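# Unwrap a straw and insert it into a lidded cup

## Task

Free the straw from its paper sleeve and push it through the opening in the cup's lid until it reaches the bottom of the cup. Leave the sleeve lying on the table. The cup is not fixed in place and has to be standing upright at the end.

## Robot and tools

Robot: two UR-type arms, left_arm and right_arm, each ending in a 16-motor four-digit hand (index, middle, ring, thumb). right_arm has a right hand; left_arm has the mirrored left hand. Bases in the scene frame: left_arm at (-0.009, +0.344, 0) m, right_arm at (-0.019, -0.370, 0) m, both facing almost the same way. Each wrist has a fisheye camera: cam_left_wrist and cam_right_wrist, 672x504.

Frames: the scene frame has its origin at table-top height, halfway between the arms. +z is up, +x points out over the table, and +y points toward left_arm. Image sides do not match arm names. Positions are in metres. Orientations are quat_wxyz. Each hand has a hand point with its own axes. +z runs along the straight fingers toward the tips. +y comes out of the palm face. On the right hand +x points across the palm away from the thumb; on the left hand +x points toward the thumb. A rigid mast behind the palm side of the wrist can strike objects.

The 48-number row, used by execute_actions and move, all values in [-1, 1]. Numbers 1-6 are left_arm dx, dy, dz, rx, ry, rz. Numbers 7-22 are the left hand's motors in this order: index_abd, index_mcp, index_pip, index_dip, middle_abd, middle_mcp, middle_pip, middle_dip, ring_abd, ring_mcp, ring_pip, ring_dip, thumb_cmc, thumb_axl, thumb_mcp, thumb_ipl. Number 23 is current_limit and 24 is speed. Numbers 25-48 repeat this layout for right_arm. Send all 48 even if only one arm moves.

The six pose numbers are offsets, not poses. They are measured from that arm's Hand target as it stood when the action or move began, along the scene axes. Translation: 1.0 = 0.6 m. Rotation: rx, ry, rz form a single rotation vector, with 1.0 = 180 degrees, turning about the Hand target's position. Each row in an action counts from the same starting target, not from the row before. Sending the same offset again moves the arm further. All six at 0 re-requests the current Hand target. The controller limits commanded orientation to 32 degrees from the measured orientation at each step.

Hand numbers are absolute goal angles, scaled linearly between each hinge's two stops. A 0 is a real goal, not 'keep'. To leave a hand alone, copy back its hand_goal, hand_current_limit and hand_speed. Moving toward -1 bends a finger toward the palm. Straight values: _abd 0.00, _mcp 0.75, _pip 0.58, _dip 0.70. Thumb straight values: thumb_cmc 0.71 (lower swings the thumb in front of the palm), thumb_axl 0.68, thumb_mcp 0.23, thumb_ipl 0.17. current_limit goes from -1 to +1, mapped to 0 to 550 mA per motor. speed sets goal speed as (speed+1)/2 of 8.5 rad/s. Starting values are +0.4 and -0.6, and they stay in effect until changed.

Tools:
- execute_actions(actions, cameras): actions is a list of actions. Each action holds up to 15 rows, one per 1/30 s step; a short action keeps its last row for the remaining steps. An empty list returns state plus all camera images. cameras takes names, ["all"] or [].
- move(target, speed, blend, stop_force, zero, blocking, cameras): moves each hand point in a straight line. target is one 48-number row or up to 15 rows, each counted from the Hand targets at the start. speed is the path top speed in m/s, 0.002 to 3.6, default 0.25; rotation is limited to twice that in rad/s. blend is a corner radius in m, 0 means stop at each target. stop_force (3 to 120 N, shared by both arms) ends an arm's path when its wrist sensor feels that much resistance. Do not trust it for light, loose items or while the hand rotates, and leave it out when backing away from a contact. zero (default true) re-zeros the sensor first. blocking=false returns early and cannot be combined with stop_force. The result adds a 'move:' line giving the ending (done, off_target, moving, held, fault) plus limits (paced means the pose was clipped, held means steps were withheld). The move does not avoid obstacles or the other arm. Do not route a path close to an arm's own base.
- wait(seconds 0 to 10), stop(), zero_wrist_force(arm), read_manual(section) for licence text only, finished_scene(scene = this scene's number).
- zoom_image(camera, region=[x0, y0, x1, y1]): region is in pixels of that camera's latest image, at most 504 wide and 504 high.

Result lines: end_effector_position, end_effector_quat_wxyz and velocities in the scene frame. Hand target is the last commanded pose after clipping; the hand point often stops short of it. hand_goal, hand_measured, hand_current_ma (positive pushes toward -1) and hand_state (moving, goal, blocked, overload) list one entry per motor, in row order. Wrist force/torque are given in the end effector's axes, with a third line for the peak since the last one shown. Joint torques include gravity. Motor temperatures are also reported.

Avoid: external force of about 150 N or more on an arm, or joint contact torque at its limit (wrist joints 25.7 N m). Either stops the arm for 10 s. Do not command targets far past a firm contact; the arms are stiff. Hand motors at 495 mA or above for 5 s shut down. Motors at 85 °C lock the arm, so do not hold loads or strain against unreachable poses for long. Keep the arms and hands from pressing on each other, and never close one hand on the other's fingers. Do not drop things, release a moving object, slam, or knock anything off the table. Be gentle with the loose cup so it does not tip.

Each tool is called after ">>>" by a JSON object that holds its "method" and its "body".

## Session

>>> {"method": "execute_actions", "body": {"actions": []}}

Scene clock: 0.00 s.
left_arm: end_effector_position=(+0.3967, +0.4319, +0.2300) hand_goal=(+0.000, +0.754, +0.576, +0.696, +0.000, +0.754, +0.576, +0.696, +0.000, +0.754, +0.576, +0.696, +0.714, +0.678, +0.226, +0.168) hand_measured=(+0.000, +0.754, +0.576, +0.696, +0.000, +0.754, +0.576, +0.696, +0.000, +0.754, +0.576, +0.696, +0.714, +0.678, +0.226, +0.168) hand_current_ma=(+0, +0, +0, +0, +0, +0, +0, +0, +0, +0, +0, +0, +0, +0, +0, +0) hand_state=(goal, goal, goal, goal, goal, goal, goal, goal, goal, goal, goal, goal, goal, goal, goal, goal) hand_current_limit=0.40 hand_speed=-0.60 end_effector_quat_wxyz=(+0.000, -0.003, +1.000, +0.000) | right_arm: end_effector_position=(+0.3853, -0.4646, +0.2300) hand_goal=(+0.000, +0.754, +0.576, +0.696, +0.000, +0.754, +0.576, +0.696, +0.000, +0.754, +0.576, +0.696, +0.714, +0.678, +0.226, +0.168) hand_measured=(+0.000, +0.754, +0.576, +0.696, +0.000, +0.754, +0.576, +0.696, +0.000, +0.754, +0.576, +0.696, +0.714, +0.678, +0.226, +0.168) hand_current_ma=(+0, +0, +0, +0, +0, +0, +0, +0, +0, +0, +0, +0, +0, +0, +0, +0) hand_state=(goal, goal, goal, goal, goal, goal, goal, goal, goal, goal, goal, goal, goal, goal, goal, goal) hand_current_limit=0.40 hand_speed=-0.60 end_effector_quat_wxyz=(+0.000, +1.000, -0.012, +0.000)
Joint positions: left_arm=[3.458 -1.419 -2.042 -1.252 1.571 -1.255] | right_arm=[-0.316 -1.723 2.042 -1.89 -1.571 1.255]
Joint velocities: within noise
Joint torques (N m): no reading
Motor temperatures (°C): left_arm=[38 34 33 40 38 41] | right_arm=[32 37 34 41 36 38]
Wrist force (N): no reading
Wrist torque (N m): no reading
Wrist force, peak (N): no reading
Hand target: left_arm +0.3967, +0.4319, +0.2300; +0.000, -0.003, +1.000, +0.000 | right_arm +0.3853, -0.4646, +0.2300; +0.000, +1.000, -0.012, +0.000

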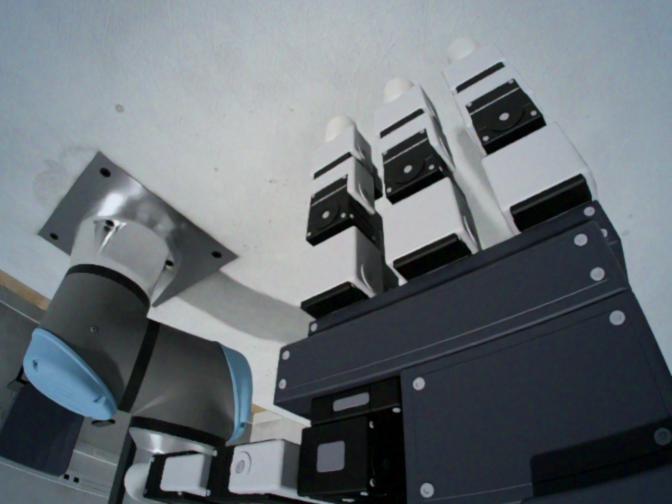

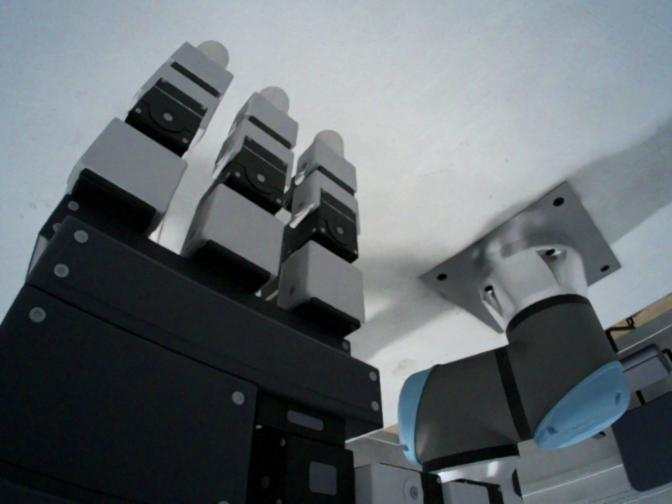

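>>> {"method": "move", "body": {"target": [0,0,0.15,0,0,0.62, 0,0.754,0.576,0.696,0,0.754,0.576,0.696,0,0.754,0.576,0.696,0.714,0.678,0.226,0.168,0.4,-0.6, 0,0,0.15,0,0,-0.62, 0,0.754,0.576,0.696,0,0.754,0.576,0.696,0,0.754,0.576,0.696,0.714,0.678,0.226,0.168,0.4,-0.6], "speed": 0.5, "cameras": ["all"]}}

Scene clock: 21.03 s.
left_arm: end_effector_position=(+0.3967, +0.4319, +0.3200) hand_goal=(+0.000, +0.754, +0.576, +0.696, +0.000, +0.754, +0.576, +0.696, +0.000, +0.754, +0.576, +0.696, +0.714, +0.678, +0.226, +0.168) hand_measured=(+0.000, +0.754, +0.576, +0.696, +0.000, +0.754, +0.576, +0.696, +0.000, +0.754, +0.576, +0.696, +0.714, +0.678, +0.224, +0.168) hand_current_ma=(+0, +0, +0, +0, +0, +0, +0, +0, +0, +0, +0, +0, +0, +0, +0, +0) hand_state=(goal, goal, goal, goal, goal, goal, goal, goal, goal, goal, goal, goal, goal, goal, goal, goal) hand_current_limit=0.40 hand_speed=-0.60 end_effector_quat_wxyz=(+0.000, +0.829, -0.559, +0.000) | right_arm: end_effector_position=(+0.3853, -0.4646, +0.3200) hand_goal=(+0.000, +0.754, +0.576, +0.696, +0.000, +0.754, +0.576, +0.696, +0.000, +0.754, +0.576, +0.696, +0.714, +0.678, +0.226, +0.168) hand_measured=(+0.000, +0.754, +0.576, +0.696, +0.000, +0.754, +0.576, +0.696, +0.000, +0.754, +0.576, +0.696, +0.714, +0.678, +0.224, +0.168) hand_current_ma=(+0, -5, +4, +0, +0, -5, +4, +0, +0, -5, +4, +0, +1, -4, -16, -2) hand_state=(goal, goal, goal, goal, goal, goal, goal, goal, goal, goal, goal, goal, goal, goal, goal, goal) hand_current_limit=0.40 hand_speed=-0.60 end_effector_quat_wxyz=(+0.000, -0.553, +0.833, +0.000)
Joint positions: left_arm=[3.694 -1.543 -1.695 -1.474 1.571 -2.966] | right_arm=[-0.552 -1.599 1.695 -1.667 -1.571 2.966]
Joint torques (N m): left_arm=[7.15 32.2 30.24 0.72 1.41 -2.43] | right_arm=[-10.11 -27.28 -29.96 0.29 -1.46 1.65]
Wrist force (N): left_arm=[0.0 -0.2 0.4] | right_arm=[0.0 0.3 0.2]
Wrist torque (N m): left_arm=[-0.04 0.01 0.04] | right_arm=[0.01 -0.01 -0.05]
Wrist force, peak (N): left_arm=[0.4 -0.1 0.7] | right_arm=[-0.5 -0.5 -0.1]
Hand target: left_arm +0.3967, +0.4319, +0.3200; +0.000, +0.829, -0.559, +0.000 | right_arm +0.3853, -0.4646, +0.3200; +0.000, -0.552, +0.834, +0.000
Off the commanded pose: left_arm 0.000 m, 0 deg | right_arm 0.000 m, 0 deg.
move: done
camera_calibration:
cam_left_wrist: T_world_to_cam=[[0.277205, 0.960491, -0.0247997, -0.543731], [0.654686, -0.169929, 0.736553, -0.469164], [0.703238, -0.220412, -0.675925, 0.163228], [0, 0, 0, 1]] pos_world=[0.343092, 0.478501, 0.44241]
cam_right_wrist: T_world_to_cam=[[-0.338519, 0.940957, -0.00223081, 0.604623], [0.646489, 0.234303, 0.726054, -0.41659], [0.683708, 0.244341, -0.687634, 0.197769], [0, 0, 0, 1]] pos_world=[0.338781, -0.519639, 0.439809]

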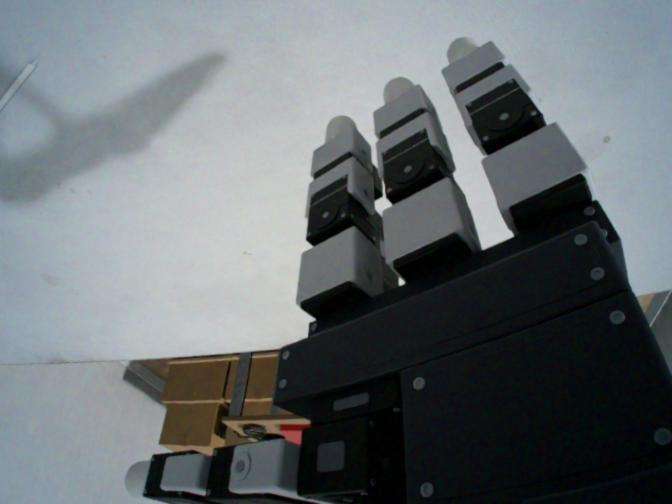

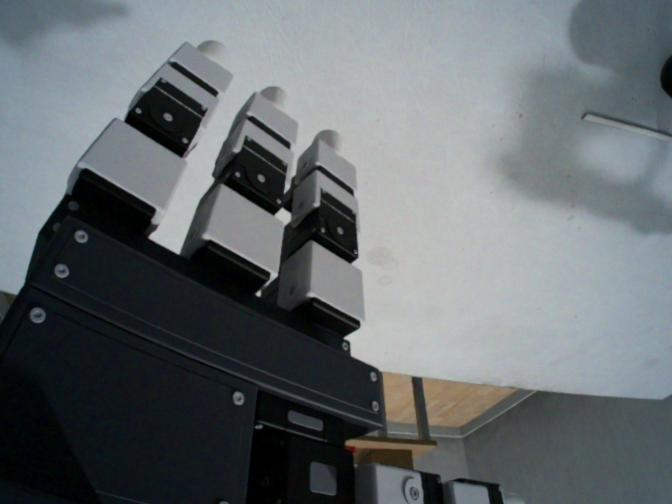

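>>> {"method": "move", "body": {"target": [0,0,0.0,0,0,-0.25, 0,0.754,0.576,0.696,0,0.754,0.576,0.696,0,0.754,0.576,0.696,0.714,0.678,0.226,0.168,0.4,-0.6, 0,0,0.0,0,0,0.25, 0,0.754,0.576,0.696,0,0.754,0.576,0.696,0,0.754,0.576,0.696,0.714,0.678,0.226,0.168,0.4,-0.6], "speed": 0.5, "cameras": ["all"]}}

Scene clock: 28.43 s.
left_arm: end_effector_position=(+0.3967, +0.4319, +0.3200) hand_goal=(+0.000, +0.754, +0.576, +0.696, +0.000, +0.754, +0.576, +0.696, +0.000, +0.754, +0.576, +0.696, +0.714, +0.678, +0.226, +0.168) hand_measured=(+0.000, +0.754, +0.576, +0.696, +0.000, +0.754, +0.576, +0.696, +0.000, +0.754, +0.576, +0.696, +0.714, +0.678, +0.224, +0.168) hand_current_ma=(+0, +0, +0, +0, +0, +0, +0, +0, +0, +0, +0, +0, +0, +0, +0, +0) hand_state=(goal, goal, goal, goal, goal, goal, goal, goal, goal, goal, goal, goal, goal, goal, goal, goal) hand_current_limit=0.40 hand_speed=-0.60 end_effector_quat_wxyz=(+0.000, -0.552, +0.834, +0.000) | right_arm: end_effector_position=(+0.3853, -0.4646, +0.3200) hand_goal=(+0.000, +0.754, +0.576, +0.696, +0.000, +0.754, +0.576, +0.696, +0.000, +0.754, +0.576, +0.696, +0.714, +0.678, +0.226, +0.168) hand_measured=(+0.000, +0.754, +0.576, +0.696, +0.000, +0.754, +0.576, +0.696, +0.000, +0.754, +0.576, +0.696, +0.714, +0.678, +0.224, +0.168) hand_current_ma=(+0, -5, +4, +0, +0, -5, +4, +0, +0, -5, +4, +0, +1, -4, -16, -2) hand_state=(goal, goal, goal, goal, goal, goal, goal, goal, goal, goal, goal, goal, goal, goal, goal, goal) hand_current_limit=0.40 hand_speed=-0.60 end_effector_quat_wxyz=(+0.000, +0.829, -0.559, +0.000)
Joint positions: left_arm=[3.557 -1.548 -1.69 -1.474 1.571 -2.318] | right_arm=[-0.416 -1.593 1.69 -1.667 -1.571 2.318]
Joint torques (N m): left_arm=[-9.9 31.56 12.95 0.5 -1.28 2.53] | right_arm=[7.01 -28.12 -15.34 0.25 1.29 -1.81]
Wrist force (N): left_arm=[-0.1 0.2 0.5] | right_arm=[0.0 0.4 -0.1]
Wrist torque (N m): left_arm=[0.00 0.02 -0.08] | right_arm=[0.06 -0.01 0.04]
Wrist force, peak (N): left_arm=[0.5 -0.2 0.6] | right_arm=[-0.4 0.5 0.1]
Hand target: left_arm +0.3967, +0.4319, +0.3200; +0.000, -0.552, +0.834, +0.000 | right_arm +0.3853, -0.4646, +0.3200; +0.000, +0.829, -0.559, +0.000
Off the commanded pose: left_arm 0.000 m, 0 deg | right_arm 0.000 m, 0 deg.
move: done
camera_calibration:
cam_left_wrist: T_world_to_cam=[[0.87477, 0.483906, -0.0247501, -0.574979], [0.343301, -0.582927, 0.736438, -0.167249], [0.341939, -0.65271, -0.676052, 0.493265], [0, 0, 0, 1]] pos_world=[0.391724, 0.502701, 0.442411]
cam_right_wrist: T_world_to_cam=[[-0.90436, 0.426764, -0.00218949, 0.583823], [0.292054, 0.622619, 0.725982, -0.099594], [0.311186, 0.65591, -0.68771, 0.53253], [0, 0, 0, 1]] pos_world=[0.391357, -0.536438, 0.439808]

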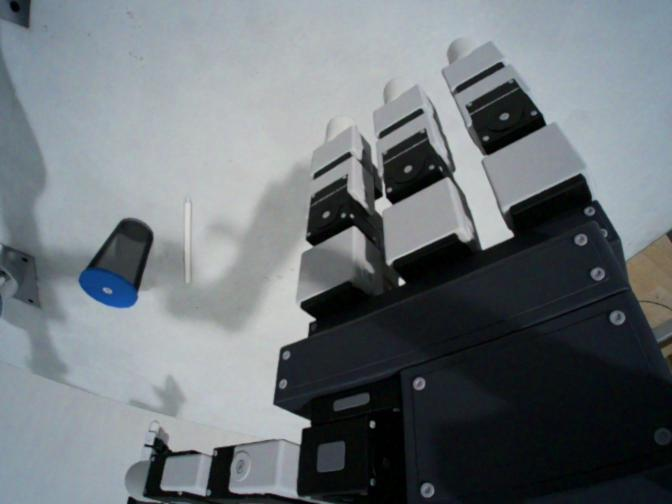

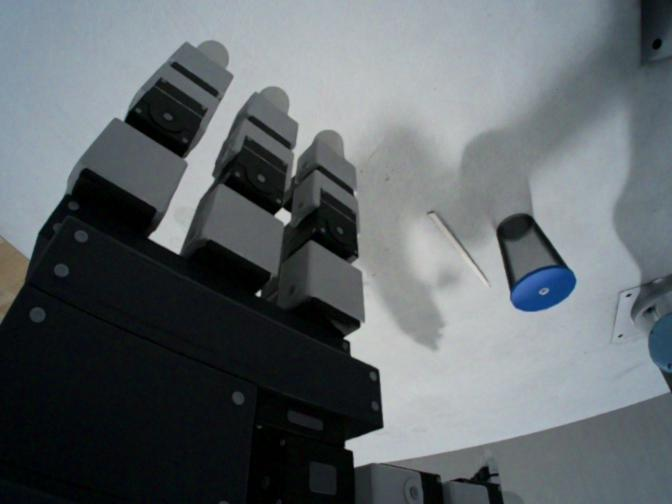

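>>> {"method": "zoom_image", "body": {"camera": "cam_left_wrist", "region": [60, 180, 230, 320]}}

>>> {"method": "zoom_image", "body": {"camera": "cam_right_wrist", "region": [410, 190, 590, 330]}}

Scaled by 2.965 from the camera's 672x504 image, which has a finer 960x720 frame.

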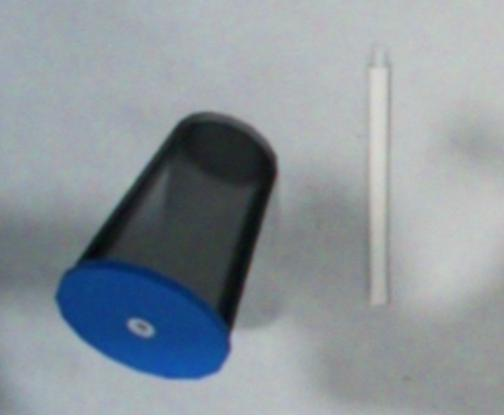

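Scaled by 2.800 from the camera's 672x504 image, which has a finer 960x720 frame.

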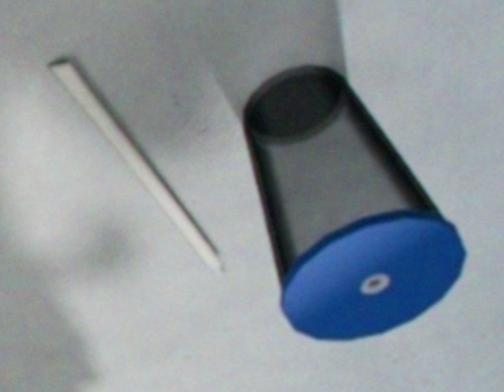

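>>> {"method": "move", "body": {"target": [0,0,0,0,0,0, 0,0.754,0.576,0.696,0,0.754,0.576,0.696,0,0.754,0.576,0.696,0.714,0.678,0.226,0.168,0.4,-0.6, 0.104,0.6607,-0.1667,0.1100,-0.3444,-0.0425, 0,0.4055,-0.737,0.913,0,0.4055,-0.737,0.913,0,0.754,0.576,0.696,-0.666,0.678,0.0112,-0.0162,0.4,-0.6], "speed": 0.3, "cameras": ["all"]}}

Scene clock: 305.73 s.
left_arm: end_effector_position=(+0.3967, +0.4319, +0.3200) hand_goal=(+0.000, +0.754, +0.576, +0.696, +0.000, +0.754, +0.576, +0.696, +0.000, +0.754, +0.576, +0.696, +0.714, +0.678, +0.226, +0.168) hand_measured=(+0.000, +0.754, +0.576, +0.696, +0.000, +0.754, +0.576, +0.696, +0.000, +0.754, +0.576, +0.696, +0.714, +0.678, +0.224, +0.168) hand_current_ma=(+0, +0, +0, +0, +0, +0, +0, +0, +0, +0, +0, +0, +0, +0, +0, +0) hand_state=(goal, goal, goal, goal, goal, goal, goal, goal, goal, goal, goal, goal, goal, goal, goal, goal) hand_current_limit=0.40 hand_speed=-0.60 end_effector_quat_wxyz=(+0.000, -0.552, +0.834, +0.000) | right_arm: end_effector_position=(+0.4477, -0.0682, +0.2200) hand_goal=(+0.000, +0.406, -0.736, +0.914, +0.000, +0.406, -0.736, +0.914, +0.000, +0.754, +0.576, +0.696, -0.666, +0.678, +0.012, -0.016) hand_measured=(+0.000, +0.404, -0.730, +0.912, +0.000, +0.404, -0.730, +0.912, +0.000, +0.748, +0.576, +0.696, -0.664, +0.678, +0.010, -0.014) hand_current_ma=(+0, -7, +32, -13, +0, -8, +33, -11, +0, -35, +2, +0, +15, -4, -13, +7) hand_state=(goal, goal, goal, goal, goal, goal, goal, goal, goal, goal, goal, goal, goal, goal, goal, goal) hand_current_limit=0.40 hand_speed=-0.60 end_effector_quat_wxyz=(-0.422, +0.662, -0.522, +0.333)
Joint positions: left_arm=[3.557 -1.548 -1.69 -1.474 1.571 -2.317] | right_arm=[0.34 -1.457 2.256 -3.503 -1.645 3.176]
Joint torques (N m): left_arm=[-8.14 31.59 13.58 0.79 -1.36 2.09] | right_arm=[7.77 -13.92 -24.31 -5.98 -1.42 1.58]
Wrist force (N): left_arm=[-0.5 -0.2 0.4] | right_arm=[-1.3 0.2 0.4]
Wrist torque (N m): left_arm=[-0.04 0.07 -0.10] | right_arm=[0.07 0.26 -0.03]
Wrist force, peak (N): left_arm=[-0.5 -0.2 0.5] | right_arm=[-2.7 0.4 0.5]
Hand target: left_arm +0.3967, +0.4319, +0.3200; +0.000, -0.552, +0.834, +0.000 | right_arm +0.4477, -0.0681, +0.2200; -0.422, +0.662, -0.522, +0.333
Off the commanded pose: left_arm 0.000 m, 0 deg | right_arm 0.000 m, 0 deg.
move: done
camera_calibration:
cam_left_wrist: T_world_to_cam=[[0.874969, 0.483549, -0.024702, -0.574948], [0.34301, -0.583045, 0.736479, -0.167035], [0.341721, -0.65287, -0.676009, 0.493477], [0, 0, 0, 1]] pos_world=[0.391724, 0.502802, 0.44241]
cam_right_wrist: T_world_to_cam=[[-0.447448, 0.648225, -0.616112, 0.416426], [-0.541565, 0.351841, 0.763489, 0.0545176], [0.711686, 0.675286, 0.193626, -0.187569], [0, 0, 0, 1]] pos_world=[0.349344, -0.162457, 0.25126]

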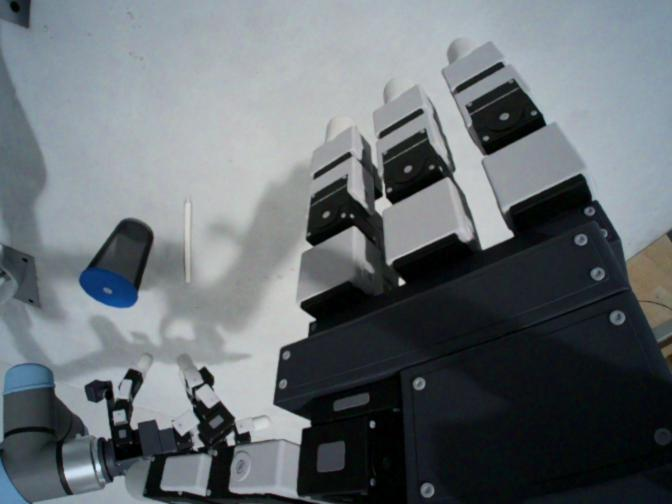

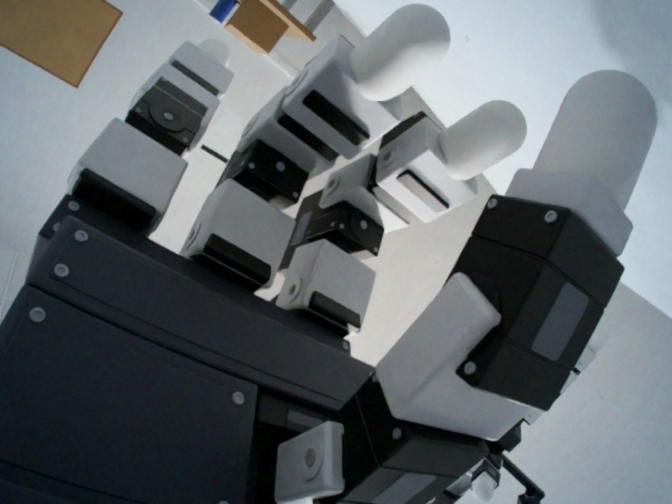

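>>> {"method": "move", "body": {"target": [0,0,0,0,0,0, 0,0.754,0.576,0.696,0,0.754,0.576,0.696,0,0.754,0.576,0.696,0.714,0.678,0.226,0.168,0.4,-0.6, -0.013,-0.0033,-0.2583,0,0,0, 0,0.4055,-0.737,0.913,0,0.4055,-0.737,0.913,0,0.754,0.576,0.696,-0.666,0.678,0.0112,-0.0162,0.4,-0.6], "speed": 0.2, "cameras": ["all"]}}

>>> {"method": "zoom_image", "body": {"camera": "cam_left_wrist", "region": [60, 180, 260, 330]}}

Scene clock: 354.10 s.
left_arm: end_effector_position=(+0.3967, +0.4319, +0.3200) hand_goal=(+0.000, +0.754, +0.576, +0.696, +0.000, +0.754, +0.576, +0.696, +0.000, +0.754, +0.576, +0.696, +0.714, +0.678, +0.226, +0.168) hand_measured=(+0.000, +0.754, +0.576, +0.696, +0.000, +0.754, +0.576, +0.696, +0.000, +0.754, +0.576, +0.696, +0.714, +0.678, +0.224, +0.168) hand_current_ma=(+0, +0, +0, +0, +0, +0, +0, +0, +0, +0, +0, +0, +0, +0, +0, +0) hand_state=(goal, goal, goal, goal, goal, goal, goal, goal, goal, goal, goal, goal, goal, goal, goal, goal) hand_current_limit=0.40 hand_speed=-0.60 end_effector_quat_wxyz=(+0.000, -0.552, +0.834, +0.000) | right_arm: end_effector_position=(+0.4399, -0.0701, +0.0651) hand_goal=(+0.000, +0.406, -0.736, +0.914, +0.000, +0.406, -0.736, +0.914, +0.000, +0.754, +0.576, +0.696, -0.666, +0.678, +0.012, -0.016) hand_measured=(+0.000, +0.404, -0.730, +0.912, +0.000, +0.404, -0.730, +0.912, +0.000, +0.746, +0.576, +0.696, -0.664, +0.678, +0.010, -0.014) hand_current_ma=(+0, -9, +31, -13, +0, -10, +32, -11, +0, -39, +1, +0, +15, -4, -13, +7) hand_state=(goal, goal, goal, goal, goal, goal, goal, goal, goal, goal, goal, goal, goal, goal, goal, goal) hand_current_limit=0.40 hand_speed=-0.60 end_effector_quat_wxyz=(-0.422, +0.662, -0.522, +0.333)
Joint positions: left_arm=[3.557 -1.548 -1.69 -1.474 1.571 -2.317] | right_arm=[0.341 -1.038 2.356 -4.023 -1.647 3.176]
Joint torques (N m): left_arm=[-5.07 31.81 13.48 0.6 -1.29 2.06] | right_arm=[6.96 -20.29 -15.23 -5.79 -1.52 1.69]
Wrist force (N): left_arm=[0.1 -0.2 0.5] | right_arm=[-1.6 -0.1 0.6]
Wrist torque (N m): left_arm=[-0.06 -0.01 -0.05] | right_arm=[0.00 0.29 -0.06]
Wrist force, peak (N): left_arm=[-0.1 -0.3 0.7] | right_arm=[-1.9 -0.1 0.6]
Hand target: left_arm +0.3967, +0.4319, +0.3200; +0.000, -0.552, +0.834, +0.000 | right_arm +0.4399, -0.0701, +0.0650; -0.422, +0.662, -0.522, +0.333
Off the commanded pose: left_arm 0.000 m, 0 deg | right_arm 0.000 m, 0 deg.
move: done
camera_calibration:
cam_left_wrist: T_world_to_cam=[[0.874969, 0.483549, -0.024702, -0.574948], [0.34301, -0.583045, 0.736479, -0.167035], [0.341721, -0.65287, -0.676009, 0.493477], [0, 0, 0, 1]] pos_world=[0.391724, 0.502802, 0.44241]
cam_right_wrist: T_world_to_cam=[[-0.447312, 0.648204, -0.616233, 0.318697], [-0.541696, 0.351902, 0.763368, 0.169403], [0.711672, 0.675275, 0.19372, -0.150661], [0, 0, 0, 1]] pos_world=[0.341543, -0.164456, 0.0962602]

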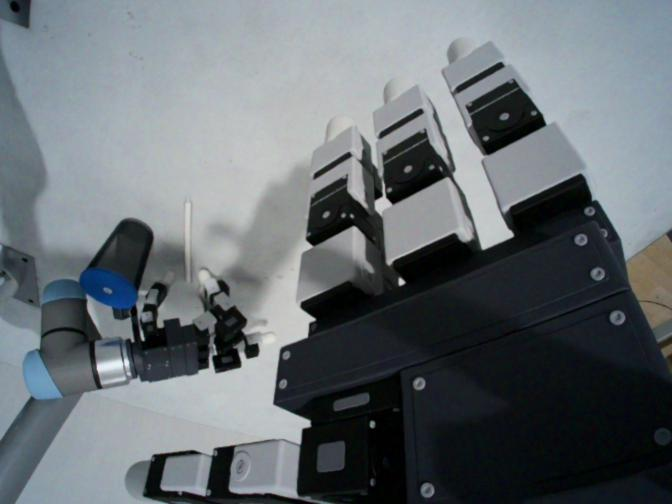

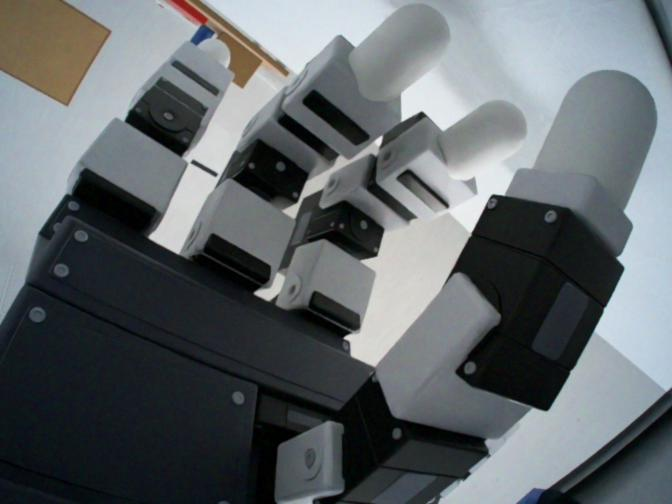

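Scaled by 2.520 from the camera's 672x504 image, which has a finer 960x720 frame.

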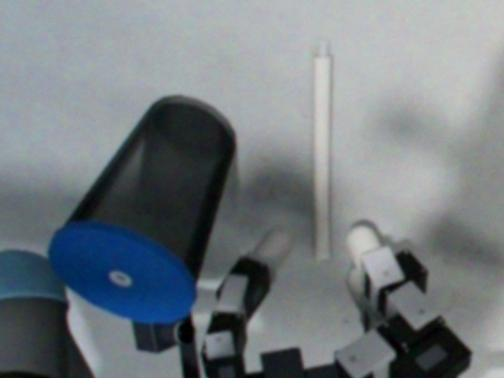

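>>> {"method": "move", "body": {"target": [0,0,0,0,0,0, 0,0.754,0.576,0.696,0,0.754,0.576,0.696,0,0.754,0.576,0.696,0.714,0.678,0.226,0.168,0.4,-0.6, 0,0,-0.0583,0,0,0, 0,0.4055,-0.737,0.913,0,0.4055,-0.737,0.913,0,0.754,0.576,0.696,-0.666,0.678,0.0112,-0.0162,0.4,-0.6], "speed": 0.02, "stop_force": 4, "cameras": ["all"]}}

>>> {"method": "zoom_image", "body": {"camera": "cam_left_wrist", "region": [110, 190, 270, 310]}}

>>> {"method": "zoom_image", "body": {"camera": "cam_right_wrist", "region": [340, 0, 672, 252]}}

Scene clock: 385.63 s.
left_arm: end_effector_position=(+0.3967, +0.4319, +0.3200) hand_goal=(+0.000, +0.754, +0.576, +0.696, +0.000, +0.754, +0.576, +0.696, +0.000, +0.754, +0.576, +0.696, +0.714, +0.678, +0.226, +0.168) hand_measured=(+0.000, +0.754, +0.576, +0.696, +0.000, +0.754, +0.576, +0.696, +0.000, +0.754, +0.576, +0.696, +0.714, +0.678, +0.224, +0.168) hand_current_ma=(+0, +0, +0, +0, +0, +0, +0, +0, +0, +0, +0, +0, +0, +0, +0, +0) hand_state=(goal, goal, goal, goal, goal, goal, goal, goal, goal, goal, goal, goal, goal, goal, goal, goal) hand_current_limit=0.40 hand_speed=-0.60 end_effector_quat_wxyz=(+0.000, -0.552, +0.834, +0.000) | right_arm: end_effector_position=(+0.4399, -0.0701, +0.0300) hand_goal=(+0.000, +0.406, -0.736, +0.914, +0.000, +0.406, -0.736, +0.914, +0.000, +0.754, +0.576, +0.696, -0.666, +0.678, +0.012, -0.016) hand_measured=(+0.000, +0.404, -0.730, +0.912, +0.000, +0.404, -0.730, +0.912, +0.000, +0.746, +0.576, +0.696, -0.664, +0.678, +0.010, -0.014) hand_current_ma=(+0, -9, +31, -13, +0, -10, +32, -11, +0, -39, +1, +0, +15, -4, -13, +7) hand_state=(goal, goal, goal, goal, goal, goal, goal, goal, goal, goal, goal, goal, goal, goal, goal, goal) hand_current_limit=0.40 hand_speed=-0.60 end_effector_quat_wxyz=(-0.422, +0.662, -0.522, +0.333)
Joint positions: left_arm=[3.557 -1.548 -1.69 -1.474 1.571 -2.317] | right_arm=[0.341 -0.924 2.347 -4.127 -1.647 3.176]
Joint torques (N m): left_arm=[-1.05 31.44 14.09 0.9 -1.17 1.86] | right_arm=[4.12 -22.44 -12.48 -5.9 -1.19 1.33]
Wrist force (N): left_arm=[-0.3 -0.2 0.6] | right_arm=[-1.5 0.0 0.4]
Wrist torque (N m): left_arm=[-0.05 0.04 -0.08] | right_arm=[0.03 0.28 -0.05]
Wrist force, peak (N): left_arm=[0.0 0.1 0.8] | right_arm=[-2.1 0.1 0.5]
Hand target: left_arm +0.3967, +0.4319, +0.3200; +0.000, -0.552, +0.834, +0.000 | right_arm +0.4399, -0.0701, +0.0300; -0.422, +0.662, -0.522, +0.333
Off the commanded pose: left_arm 0.000 m, 0 deg | right_arm 0.000 m, 0 deg.
move: done
camera_calibration:
cam_left_wrist: T_world_to_cam=[[0.874969, 0.483549, -0.024702, -0.574948], [0.34301, -0.583045, 0.736479, -0.167035], [0.341721, -0.65287, -0.676009, 0.493477], [0, 0, 0, 1]] pos_world=[0.391724, 0.502802, 0.44241]
cam_right_wrist: T_world_to_cam=[[-0.447236, 0.648224, -0.616268, 0.297107], [-0.541778, 0.351891, 0.763315, 0.19615], [0.711658, 0.675262, 0.193815, -0.143883], [0, 0, 0, 1]] pos_world=[0.341543, -0.164457, 0.0612602]

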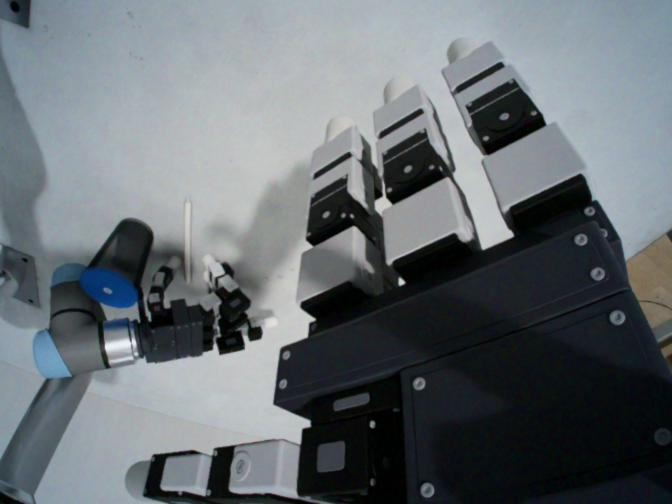

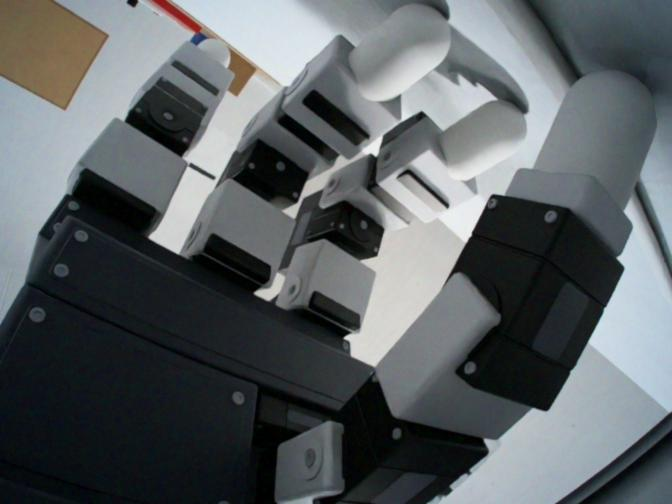

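Scaled by 3.150 from the camera's 672x504 image, which has a finer 960x720 frame.

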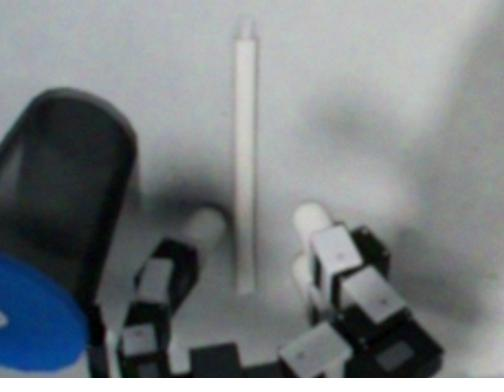

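Scaled by 1.518 from the camera's 672x504 image, which has a finer 960x720 frame.

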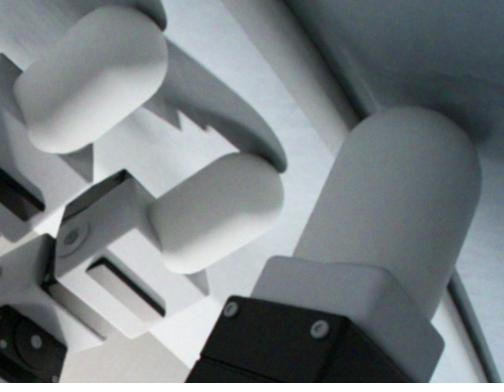

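>>> {"method": "execute_actions", "body": {"actions": [[[0,0,0,0,0,0, 0,0.754,0.576,0.696,0,0.754,0.576,0.696,0,0.754,0.576,0.696,0.714,0.678,0.226,0.168,0.4,-0.6, 0,0,0,0,0,0, 0,0.3288,-0.7226,0.913,0,0.3288,-0.7226,0.913,0,0.754,0.576,0.696,-0.666,0.678,0.0112,-0.0162,0.4,-0.9]],[[0,0,0,0,0,0, 0,0.754,0.576,0.696,0,0.754,0.576,0.696,0,0.754,0.576,0.696,0.714,0.678,0.226,0.168,0.4,-0.6, 0,0,0,0,0,0, 0,0.2603,-0.6861,0.913,0,0.2603,-0.6861,0.913,0,0.754,0.576,0.696,-0.666,0.678,0.0112,-0.0162,0.4,-0.9]],[[0,0,0,0,0,0, 0,0.754,0.576,0.696,0,0.754,0.576,0.696,0,0.754,0.576,0.696,0.714,0.678,0.226,0.168,0.4,-0.6, 0,0,0,0,0,0, 0,0.1918,-0.6350,0.913,0,0.1918,-0.6350,0.913,0,0.754,0.576,0.696,-0.666,0.678,0.0112,-0.0162,0.4,-0.9]],[[0,0,0,0,0,0, 0,0.754,0.576,0.696,0,0.754,0.576,0.696,0,0.754,0.576,0.696,0.714,0.678,0.226,0.168,0.4,-0.6, 0,0,0,0,0,0, 0,0.1233,-0.5839,0.913,0,0.1233,-0.5839,0.913,0,0.754,0.576,0.696,-0.666,0.678,0.0112,-0.0162,0.4,-0.9]]], "cameras": ["all"]}}

>>> {"method": "zoom_image", "body": {"camera": "cam_left_wrist", "region": [110, 190, 270, 310]}}

>>> {"method": "zoom_image", "body": {"camera": "cam_right_wrist", "region": [340, 0, 672, 252]}}

Scene clock: 416.00 s.
left_arm: end_effector_position=(+0.3967, +0.4319, +0.3200) hand_goal=(+0.000, +0.754, +0.576, +0.696, +0.000, +0.754, +0.576, +0.696, +0.000, +0.754, +0.576, +0.696, +0.714, +0.678, +0.226, +0.168) hand_measured=(+0.000, +0.754, +0.576, +0.696, +0.000, +0.754, +0.576, +0.696, +0.000, +0.754, +0.576, +0.696, +0.714, +0.678, +0.224, +0.168) hand_current_ma=(+0, +0, +0, +0, +0, +0, +0, +0, +0, +0, +0, +0, +0, +0, +0, +0) hand_state=(goal, goal, goal, goal, goal, goal, goal, goal, goal, goal, goal, goal, goal, goal, goal, goal) hand_current_limit=0.40 hand_speed=-0.60 end_effector_quat_wxyz=(+0.000, -0.552, +0.834, +0.000) | right_arm: end_effector_position=(+0.4399, -0.0701, +0.0300) hand_goal=(+0.000, +0.124, -0.584, +0.914, +0.000, +0.124, -0.584, +0.914, +0.000, +0.754, +0.576, +0.696, -0.666, +0.678, +0.012, -0.016) hand_measured=(+0.000, +0.126, -0.584, +0.912, +0.000, +0.126, -0.584, +0.912, +0.000, +0.746, +0.576, +0.696, -0.664, +0.678, +0.010, -0.014) hand_current_ma=(+0, +5, -4, -13, +0, +6, -4, -11, +0, -39, +1, +0, +15, -4, -13, +7) hand_state=(goal, goal, goal, goal, goal, goal, goal, goal, goal, goal, goal, goal, goal, goal, goal, goal) hand_current_limit=0.40 hand_speed=-0.90 end_effector_quat_wxyz=(-0.422, +0.662, -0.522, +0.333)
Joint positions: left_arm=[3.557 -1.548 -1.69 -1.474 1.571 -2.317] | right_arm=[0.341 -0.924 2.347 -4.127 -1.647 3.176]
Joint torques (N m): left_arm=[2.13 31.68 13.17 1.06 -1.18 1.61] | right_arm=[2.57 -22.19 -12.11 -5.78 0.31 1.12]
Wrist force (N): left_arm=[-0.2 0.1 0.4] | right_arm=[-1.6 0.1 0.1]
Wrist torque (N m): left_arm=[-0.01 0.03 -0.09] | right_arm=[0.09 0.31 -0.06]
Wrist force, peak (N): left_arm=[0.2 -0.3 0.6] | right_arm=[-1.8 0.3 0.4]
Hand target: left_arm +0.3967, +0.4319, +0.3200; +0.000, -0.552, +0.834, +0.000 | right_arm +0.4399, -0.0701, +0.0300; -0.422, +0.662, -0.522, +0.333
Off the commanded pose: left_arm 0.000 m, 0 deg | right_arm 0.000 m, 0 deg.
Step readings (end_effector_position of left_arm | right_arm):
0: (+0.3967, +0.4319, +0.3200) | (+0.4399, -0.0701, +0.0300)
1: (+0.3967, +0.4319, +0.3200) | (+0.4399, -0.0701, +0.0300)
2: (+0.3967, +0.4319, +0.3200) | (+0.4399, -0.0701, +0.0300)
4: (+0.3967, +0.4319, +0.3200) | (+0.4399, -0.0701, +0.0300)
8: (+0.3967, +0.4319, +0.3200) | (+0.4399, -0.0701, +0.0300)
15: (+0.3967, +0.4319, +0.3200) | (+0.4399, -0.0701, +0.0300)
16: (+0.3967, +0.4319, +0.3200) | (+0.4399, -0.0701, +0.0300)
17: (+0.3967, +0.4319, +0.3200) | (+0.4399, -0.0701, +0.0300)
19: (+0.3967, +0.4319, +0.3200) | (+0.4399, -0.0701, +0.0300)
23: (+0.3967, +0.4319, +0.3200) | (+0.4399, -0.0701, +0.0300)
30: (+0.3967, +0.4319, +0.3200) | (+0.4399, -0.0701, +0.0300)
31: (+0.3967, +0.4319, +0.3200) | (+0.4399, -0.0701, +0.0300)
32: (+0.3967, +0.4319, +0.3200) | (+0.4399, -0.0701, +0.0300)
34: (+0.3967, +0.4319, +0.3200) | (+0.4399, -0.0701, +0.0300)
38: (+0.3967, +0.4319, +0.3200) | (+0.4399, -0.0701, +0.0300)
45: (+0.3967, +0.4319, +0.3200) | (+0.4399, -0.0701, +0.0300)
46: (+0.3967, +0.4319, +0.3200) | (+0.4399, -0.0701, +0.0300)
47: (+0.3967, +0.4319, +0.3200) | (+0.4399, -0.0701, +0.0300)
49: (+0.3967, +0.4319, +0.3200) | (+0.4399, -0.0701, +0.0300)
53: (+0.3967, +0.4319, +0.3200) | (+0.4399, -0.0701, +0.0300)
60: (+0.3967, +0.4319, +0.3200) | (+0.4399, -0.0701, +0.0300)
camera_calibration:
cam_left_wrist: T_world_to_cam=[[0.874969, 0.483549, -0.024702, -0.574948], [0.34301, -0.583045, 0.736479, -0.167035], [0.341721, -0.65287, -0.676009, 0.493477], [0, 0, 0, 1]] pos_world=[0.391724, 0.502802, 0.44241]
cam_right_wrist: T_world_to_cam=[[-0.447236, 0.648224, -0.616268, 0.297107], [-0.541778, 0.351891, 0.763315, 0.19615], [0.711658, 0.675262, 0.193815, -0.143883], [0, 0, 0, 1]] pos_world=[0.341543, -0.164457, 0.0612602]

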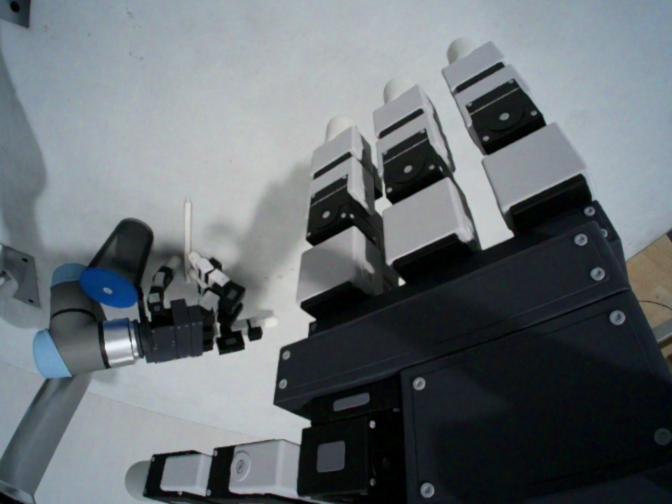

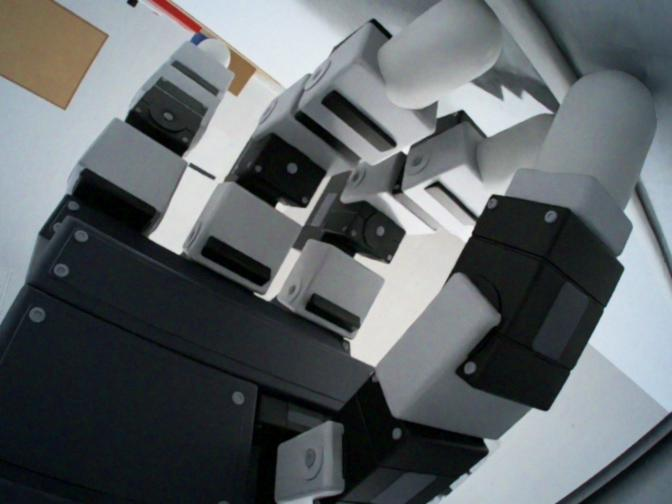

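Scaled by 3.150 from the camera's 672x504 image, which has a finer 960x720 frame.

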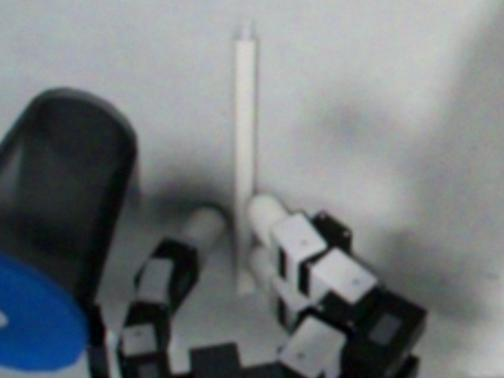

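Scaled by 1.518 from the camera's 672x504 image, which has a finer 960x720 frame.

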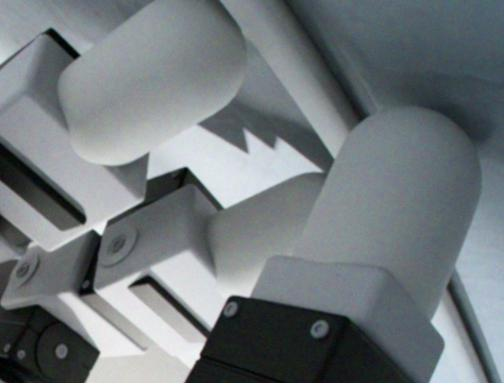

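>>> {"method": "execute_actions", "body": {"actions": [[[0,0,0,0,0,0, 0,0.754,0.576,0.696,0,0.754,0.576,0.696,0,0.754,0.576,0.696,0.714,0.678,0.226,0.168,0.4,-0.6, 0,0,0,0,0,0, 0,0.0685,-0.5401,0.913,0,0.0685,-0.5401,0.913,0,0.754,0.576,0.696,-0.666,0.678,0.0112,-0.0162,0.4,-0.9]],[[0,0,0,0,0,0, 0,0.754,0.576,0.696,0,0.754,0.576,0.696,0,0.754,0.576,0.696,0.714,0.678,0.226,0.168,0.4,-0.6, 0,0,0,0,0,0, 0,0,-0.527,0.913,0,0,-0.527,0.913,0,0.754,0.576,0.696,-0.666,0.678,0.0112,-0.0162,0.4,-0.9]],[[0,0,0,0,0,0, 0,0.754,0.576,0.696,0,0.754,0.576,0.696,0,0.754,0.576,0.696,0.714,0.678,0.226,0.168,0.4,-0.6, 0,0,0,0,0,0, 0,-0.0411,-0.527,0.913,0,-0.0411,-0.527,0.913,0,0.754,0.576,0.696,-0.666,0.678,0.0112,-0.0162,0.4,-0.9]]], "cameras": ["all"]}}

>>> {"method": "zoom_image", "body": {"camera": "cam_left_wrist", "region": [110, 190, 270, 310]}}

>>> {"method": "zoom_image", "body": {"camera": "cam_right_wrist", "region": [340, 0, 672, 252]}}

Scene clock: 429.13 s.
left_arm: end_effector_position=(+0.3967, +0.4319, +0.3200) hand_goal=(+0.000, +0.754, +0.576, +0.696, +0.000, +0.754, +0.576, +0.696, +0.000, +0.754, +0.576, +0.696, +0.714, +0.678, +0.226, +0.168) hand_measured=(+0.000, +0.754, +0.576, +0.696, +0.000, +0.754, +0.576, +0.696, +0.000, +0.754, +0.576, +0.696, +0.714, +0.678, +0.224, +0.168) hand_current_ma=(+0, +0, +0, +0, +0, +0, +0, +0, +0, +0, +0, +0, +0, +0, +0, +0) hand_state=(goal, goal, goal, goal, goal, goal, goal, goal, goal, goal, goal, goal, goal, goal, goal, goal) hand_current_limit=0.40 hand_speed=-0.60 end_effector_quat_wxyz=(+0.000, -0.552, +0.834, +0.000) | right_arm: end_effector_position=(+0.4399, -0.0701, +0.0300) hand_goal=(+0.000, -0.042, -0.526, +0.914, +0.000, -0.042, -0.526, +0.914, +0.000, +0.754, +0.576, +0.696, -0.666, +0.678, +0.012, -0.016) hand_measured=(+0.000, -0.040, -0.526, +0.912, +0.000, -0.040, -0.526, +0.912, +0.000, +0.746, +0.576, +0.696, -0.664, +0.678, +0.012, -0.014) hand_current_ma=(+0, +15, -1, -11, +0, +16, -3, -11, +0, -39, +1, +0, +15, -4, -5, +7) hand_state=(goal, goal, goal, goal, goal, goal, goal, goal, goal, goal, goal, goal, goal, goal, goal, goal) hand_current_limit=0.40 hand_speed=-0.90 end_effector_quat_wxyz=(-0.422, +0.662, -0.522, +0.333)
Joint positions: left_arm=[3.557 -1.548 -1.69 -1.474 1.571 -2.317] | right_arm=[0.341 -0.924 2.347 -4.127 -1.647 3.176]
Joint torques (N m): left_arm=[4.69 32.03 13.03 1.06 -1.23 1.31] | right_arm=[0.18 -23.08 -10.6 -5.17 0.49 0.88]
Wrist force (N): left_arm=[-0.2 0.0 0.6] | right_arm=[-1.6 0.2 0.2]
Wrist torque (N m): left_arm=[-0.04 0.04 -0.08] | right_arm=[0.12 0.31 -0.06]
Wrist force, peak (N): left_arm=[-0.3 -0.2 0.7] | right_arm=[-1.8 0.3 0.4]
Hand target: left_arm +0.3967, +0.4319, +0.3200; +0.000, -0.552, +0.834, +0.000 | right_arm +0.4399, -0.0701, +0.0300; -0.422, +0.662, -0.522, +0.333
Off the commanded pose: left_arm 0.000 m, 0 deg | right_arm 0.000 m, 0 deg.
Step readings (end_effector_position of left_arm | right_arm):
0: (+0.3967, +0.4319, +0.3200) | (+0.4399, -0.0701, +0.0300)
1: (+0.3967, +0.4319, +0.3200) | (+0.4399, -0.0701, +0.0300)
2: (+0.3967, +0.4319, +0.3200) | (+0.4399, -0.0701, +0.0300)
4: (+0.3967, +0.4319, +0.3200) | (+0.4399, -0.0701, +0.0300)
8: (+0.3967, +0.4319, +0.3200) | (+0.4399, -0.0701, +0.0300)
15: (+0.3967, +0.4319, +0.3200) | (+0.4399, -0.0701, +0.0300)
16: (+0.3967, +0.4319, +0.3200) | (+0.4399, -0.0701, +0.0300)
17: (+0.3967, +0.4319, +0.3200) | (+0.4399, -0.0701, +0.0300)
19: (+0.3967, +0.4319, +0.3200) | (+0.4399, -0.0701, +0.0300)
23: (+0.3967, +0.4319, +0.3200) | (+0.4399, -0.0701, +0.0300)
30: (+0.3967, +0.4319, +0.3200) | (+0.4399, -0.0701, +0.0300)
31: (+0.3967, +0.4319, +0.3200) | (+0.4399, -0.0701, +0.0300)
32: (+0.3967, +0.4319, +0.3200) | (+0.4399, -0.0701, +0.0300)
34: (+0.3967, +0.4319, +0.3200) | (+0.4399, -0.0701, +0.0300)
38: (+0.3967, +0.4319, +0.3200) | (+0.4399, -0.0701, +0.0300)
45: (+0.3967, +0.4319, +0.3200) | (+0.4399, -0.0701, +0.0300)
camera_calibration:
cam_left_wrist: T_world_to_cam=[[0.874969, 0.483549, -0.024702, -0.574948], [0.34301, -0.583045, 0.736479, -0.167035], [0.341721, -0.65287, -0.676009, 0.493477], [0, 0, 0, 1]] pos_world=[0.391724, 0.502802, 0.44241]
cam_right_wrist: T_world_to_cam=[[-0.447236, 0.648224, -0.616268, 0.297107], [-0.541778, 0.351891, 0.763315, 0.19615], [0.711658, 0.675262, 0.193815, -0.143883], [0, 0, 0, 1]] pos_world=[0.341543, -0.164457, 0.0612602]

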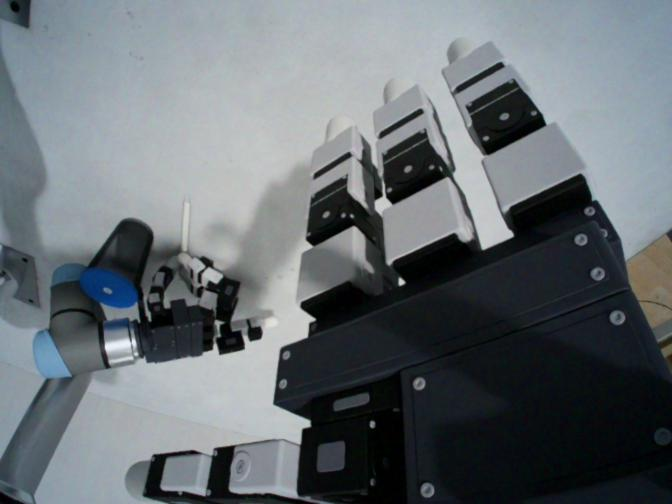

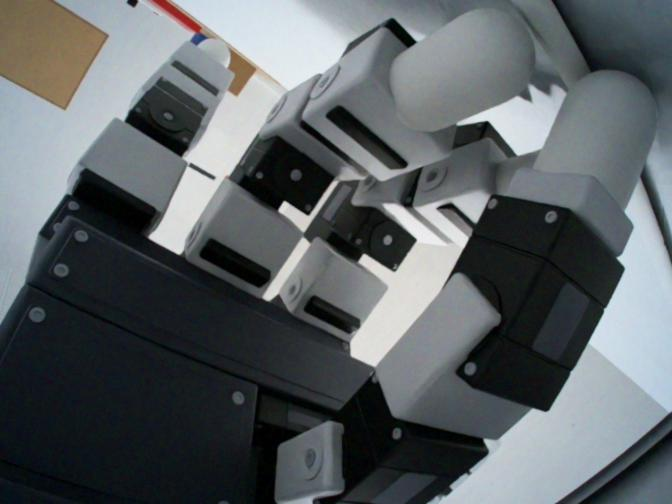

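Scaled by 3.150 from the camera's 672x504 image, which has a finer 960x720 frame.

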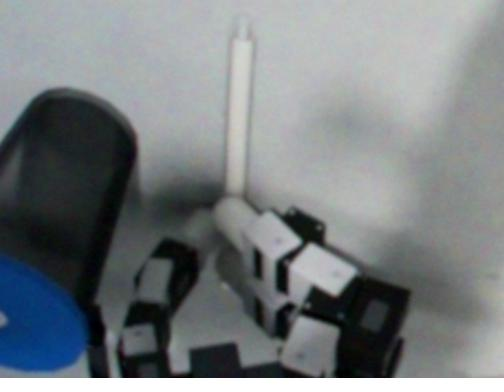

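Scaled by 1.518 from the camera's 672x504 image, which has a finer 960x720 frame.

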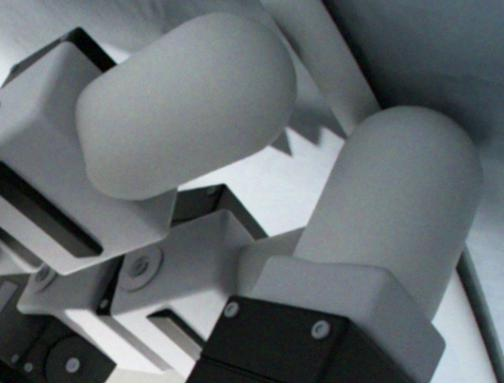

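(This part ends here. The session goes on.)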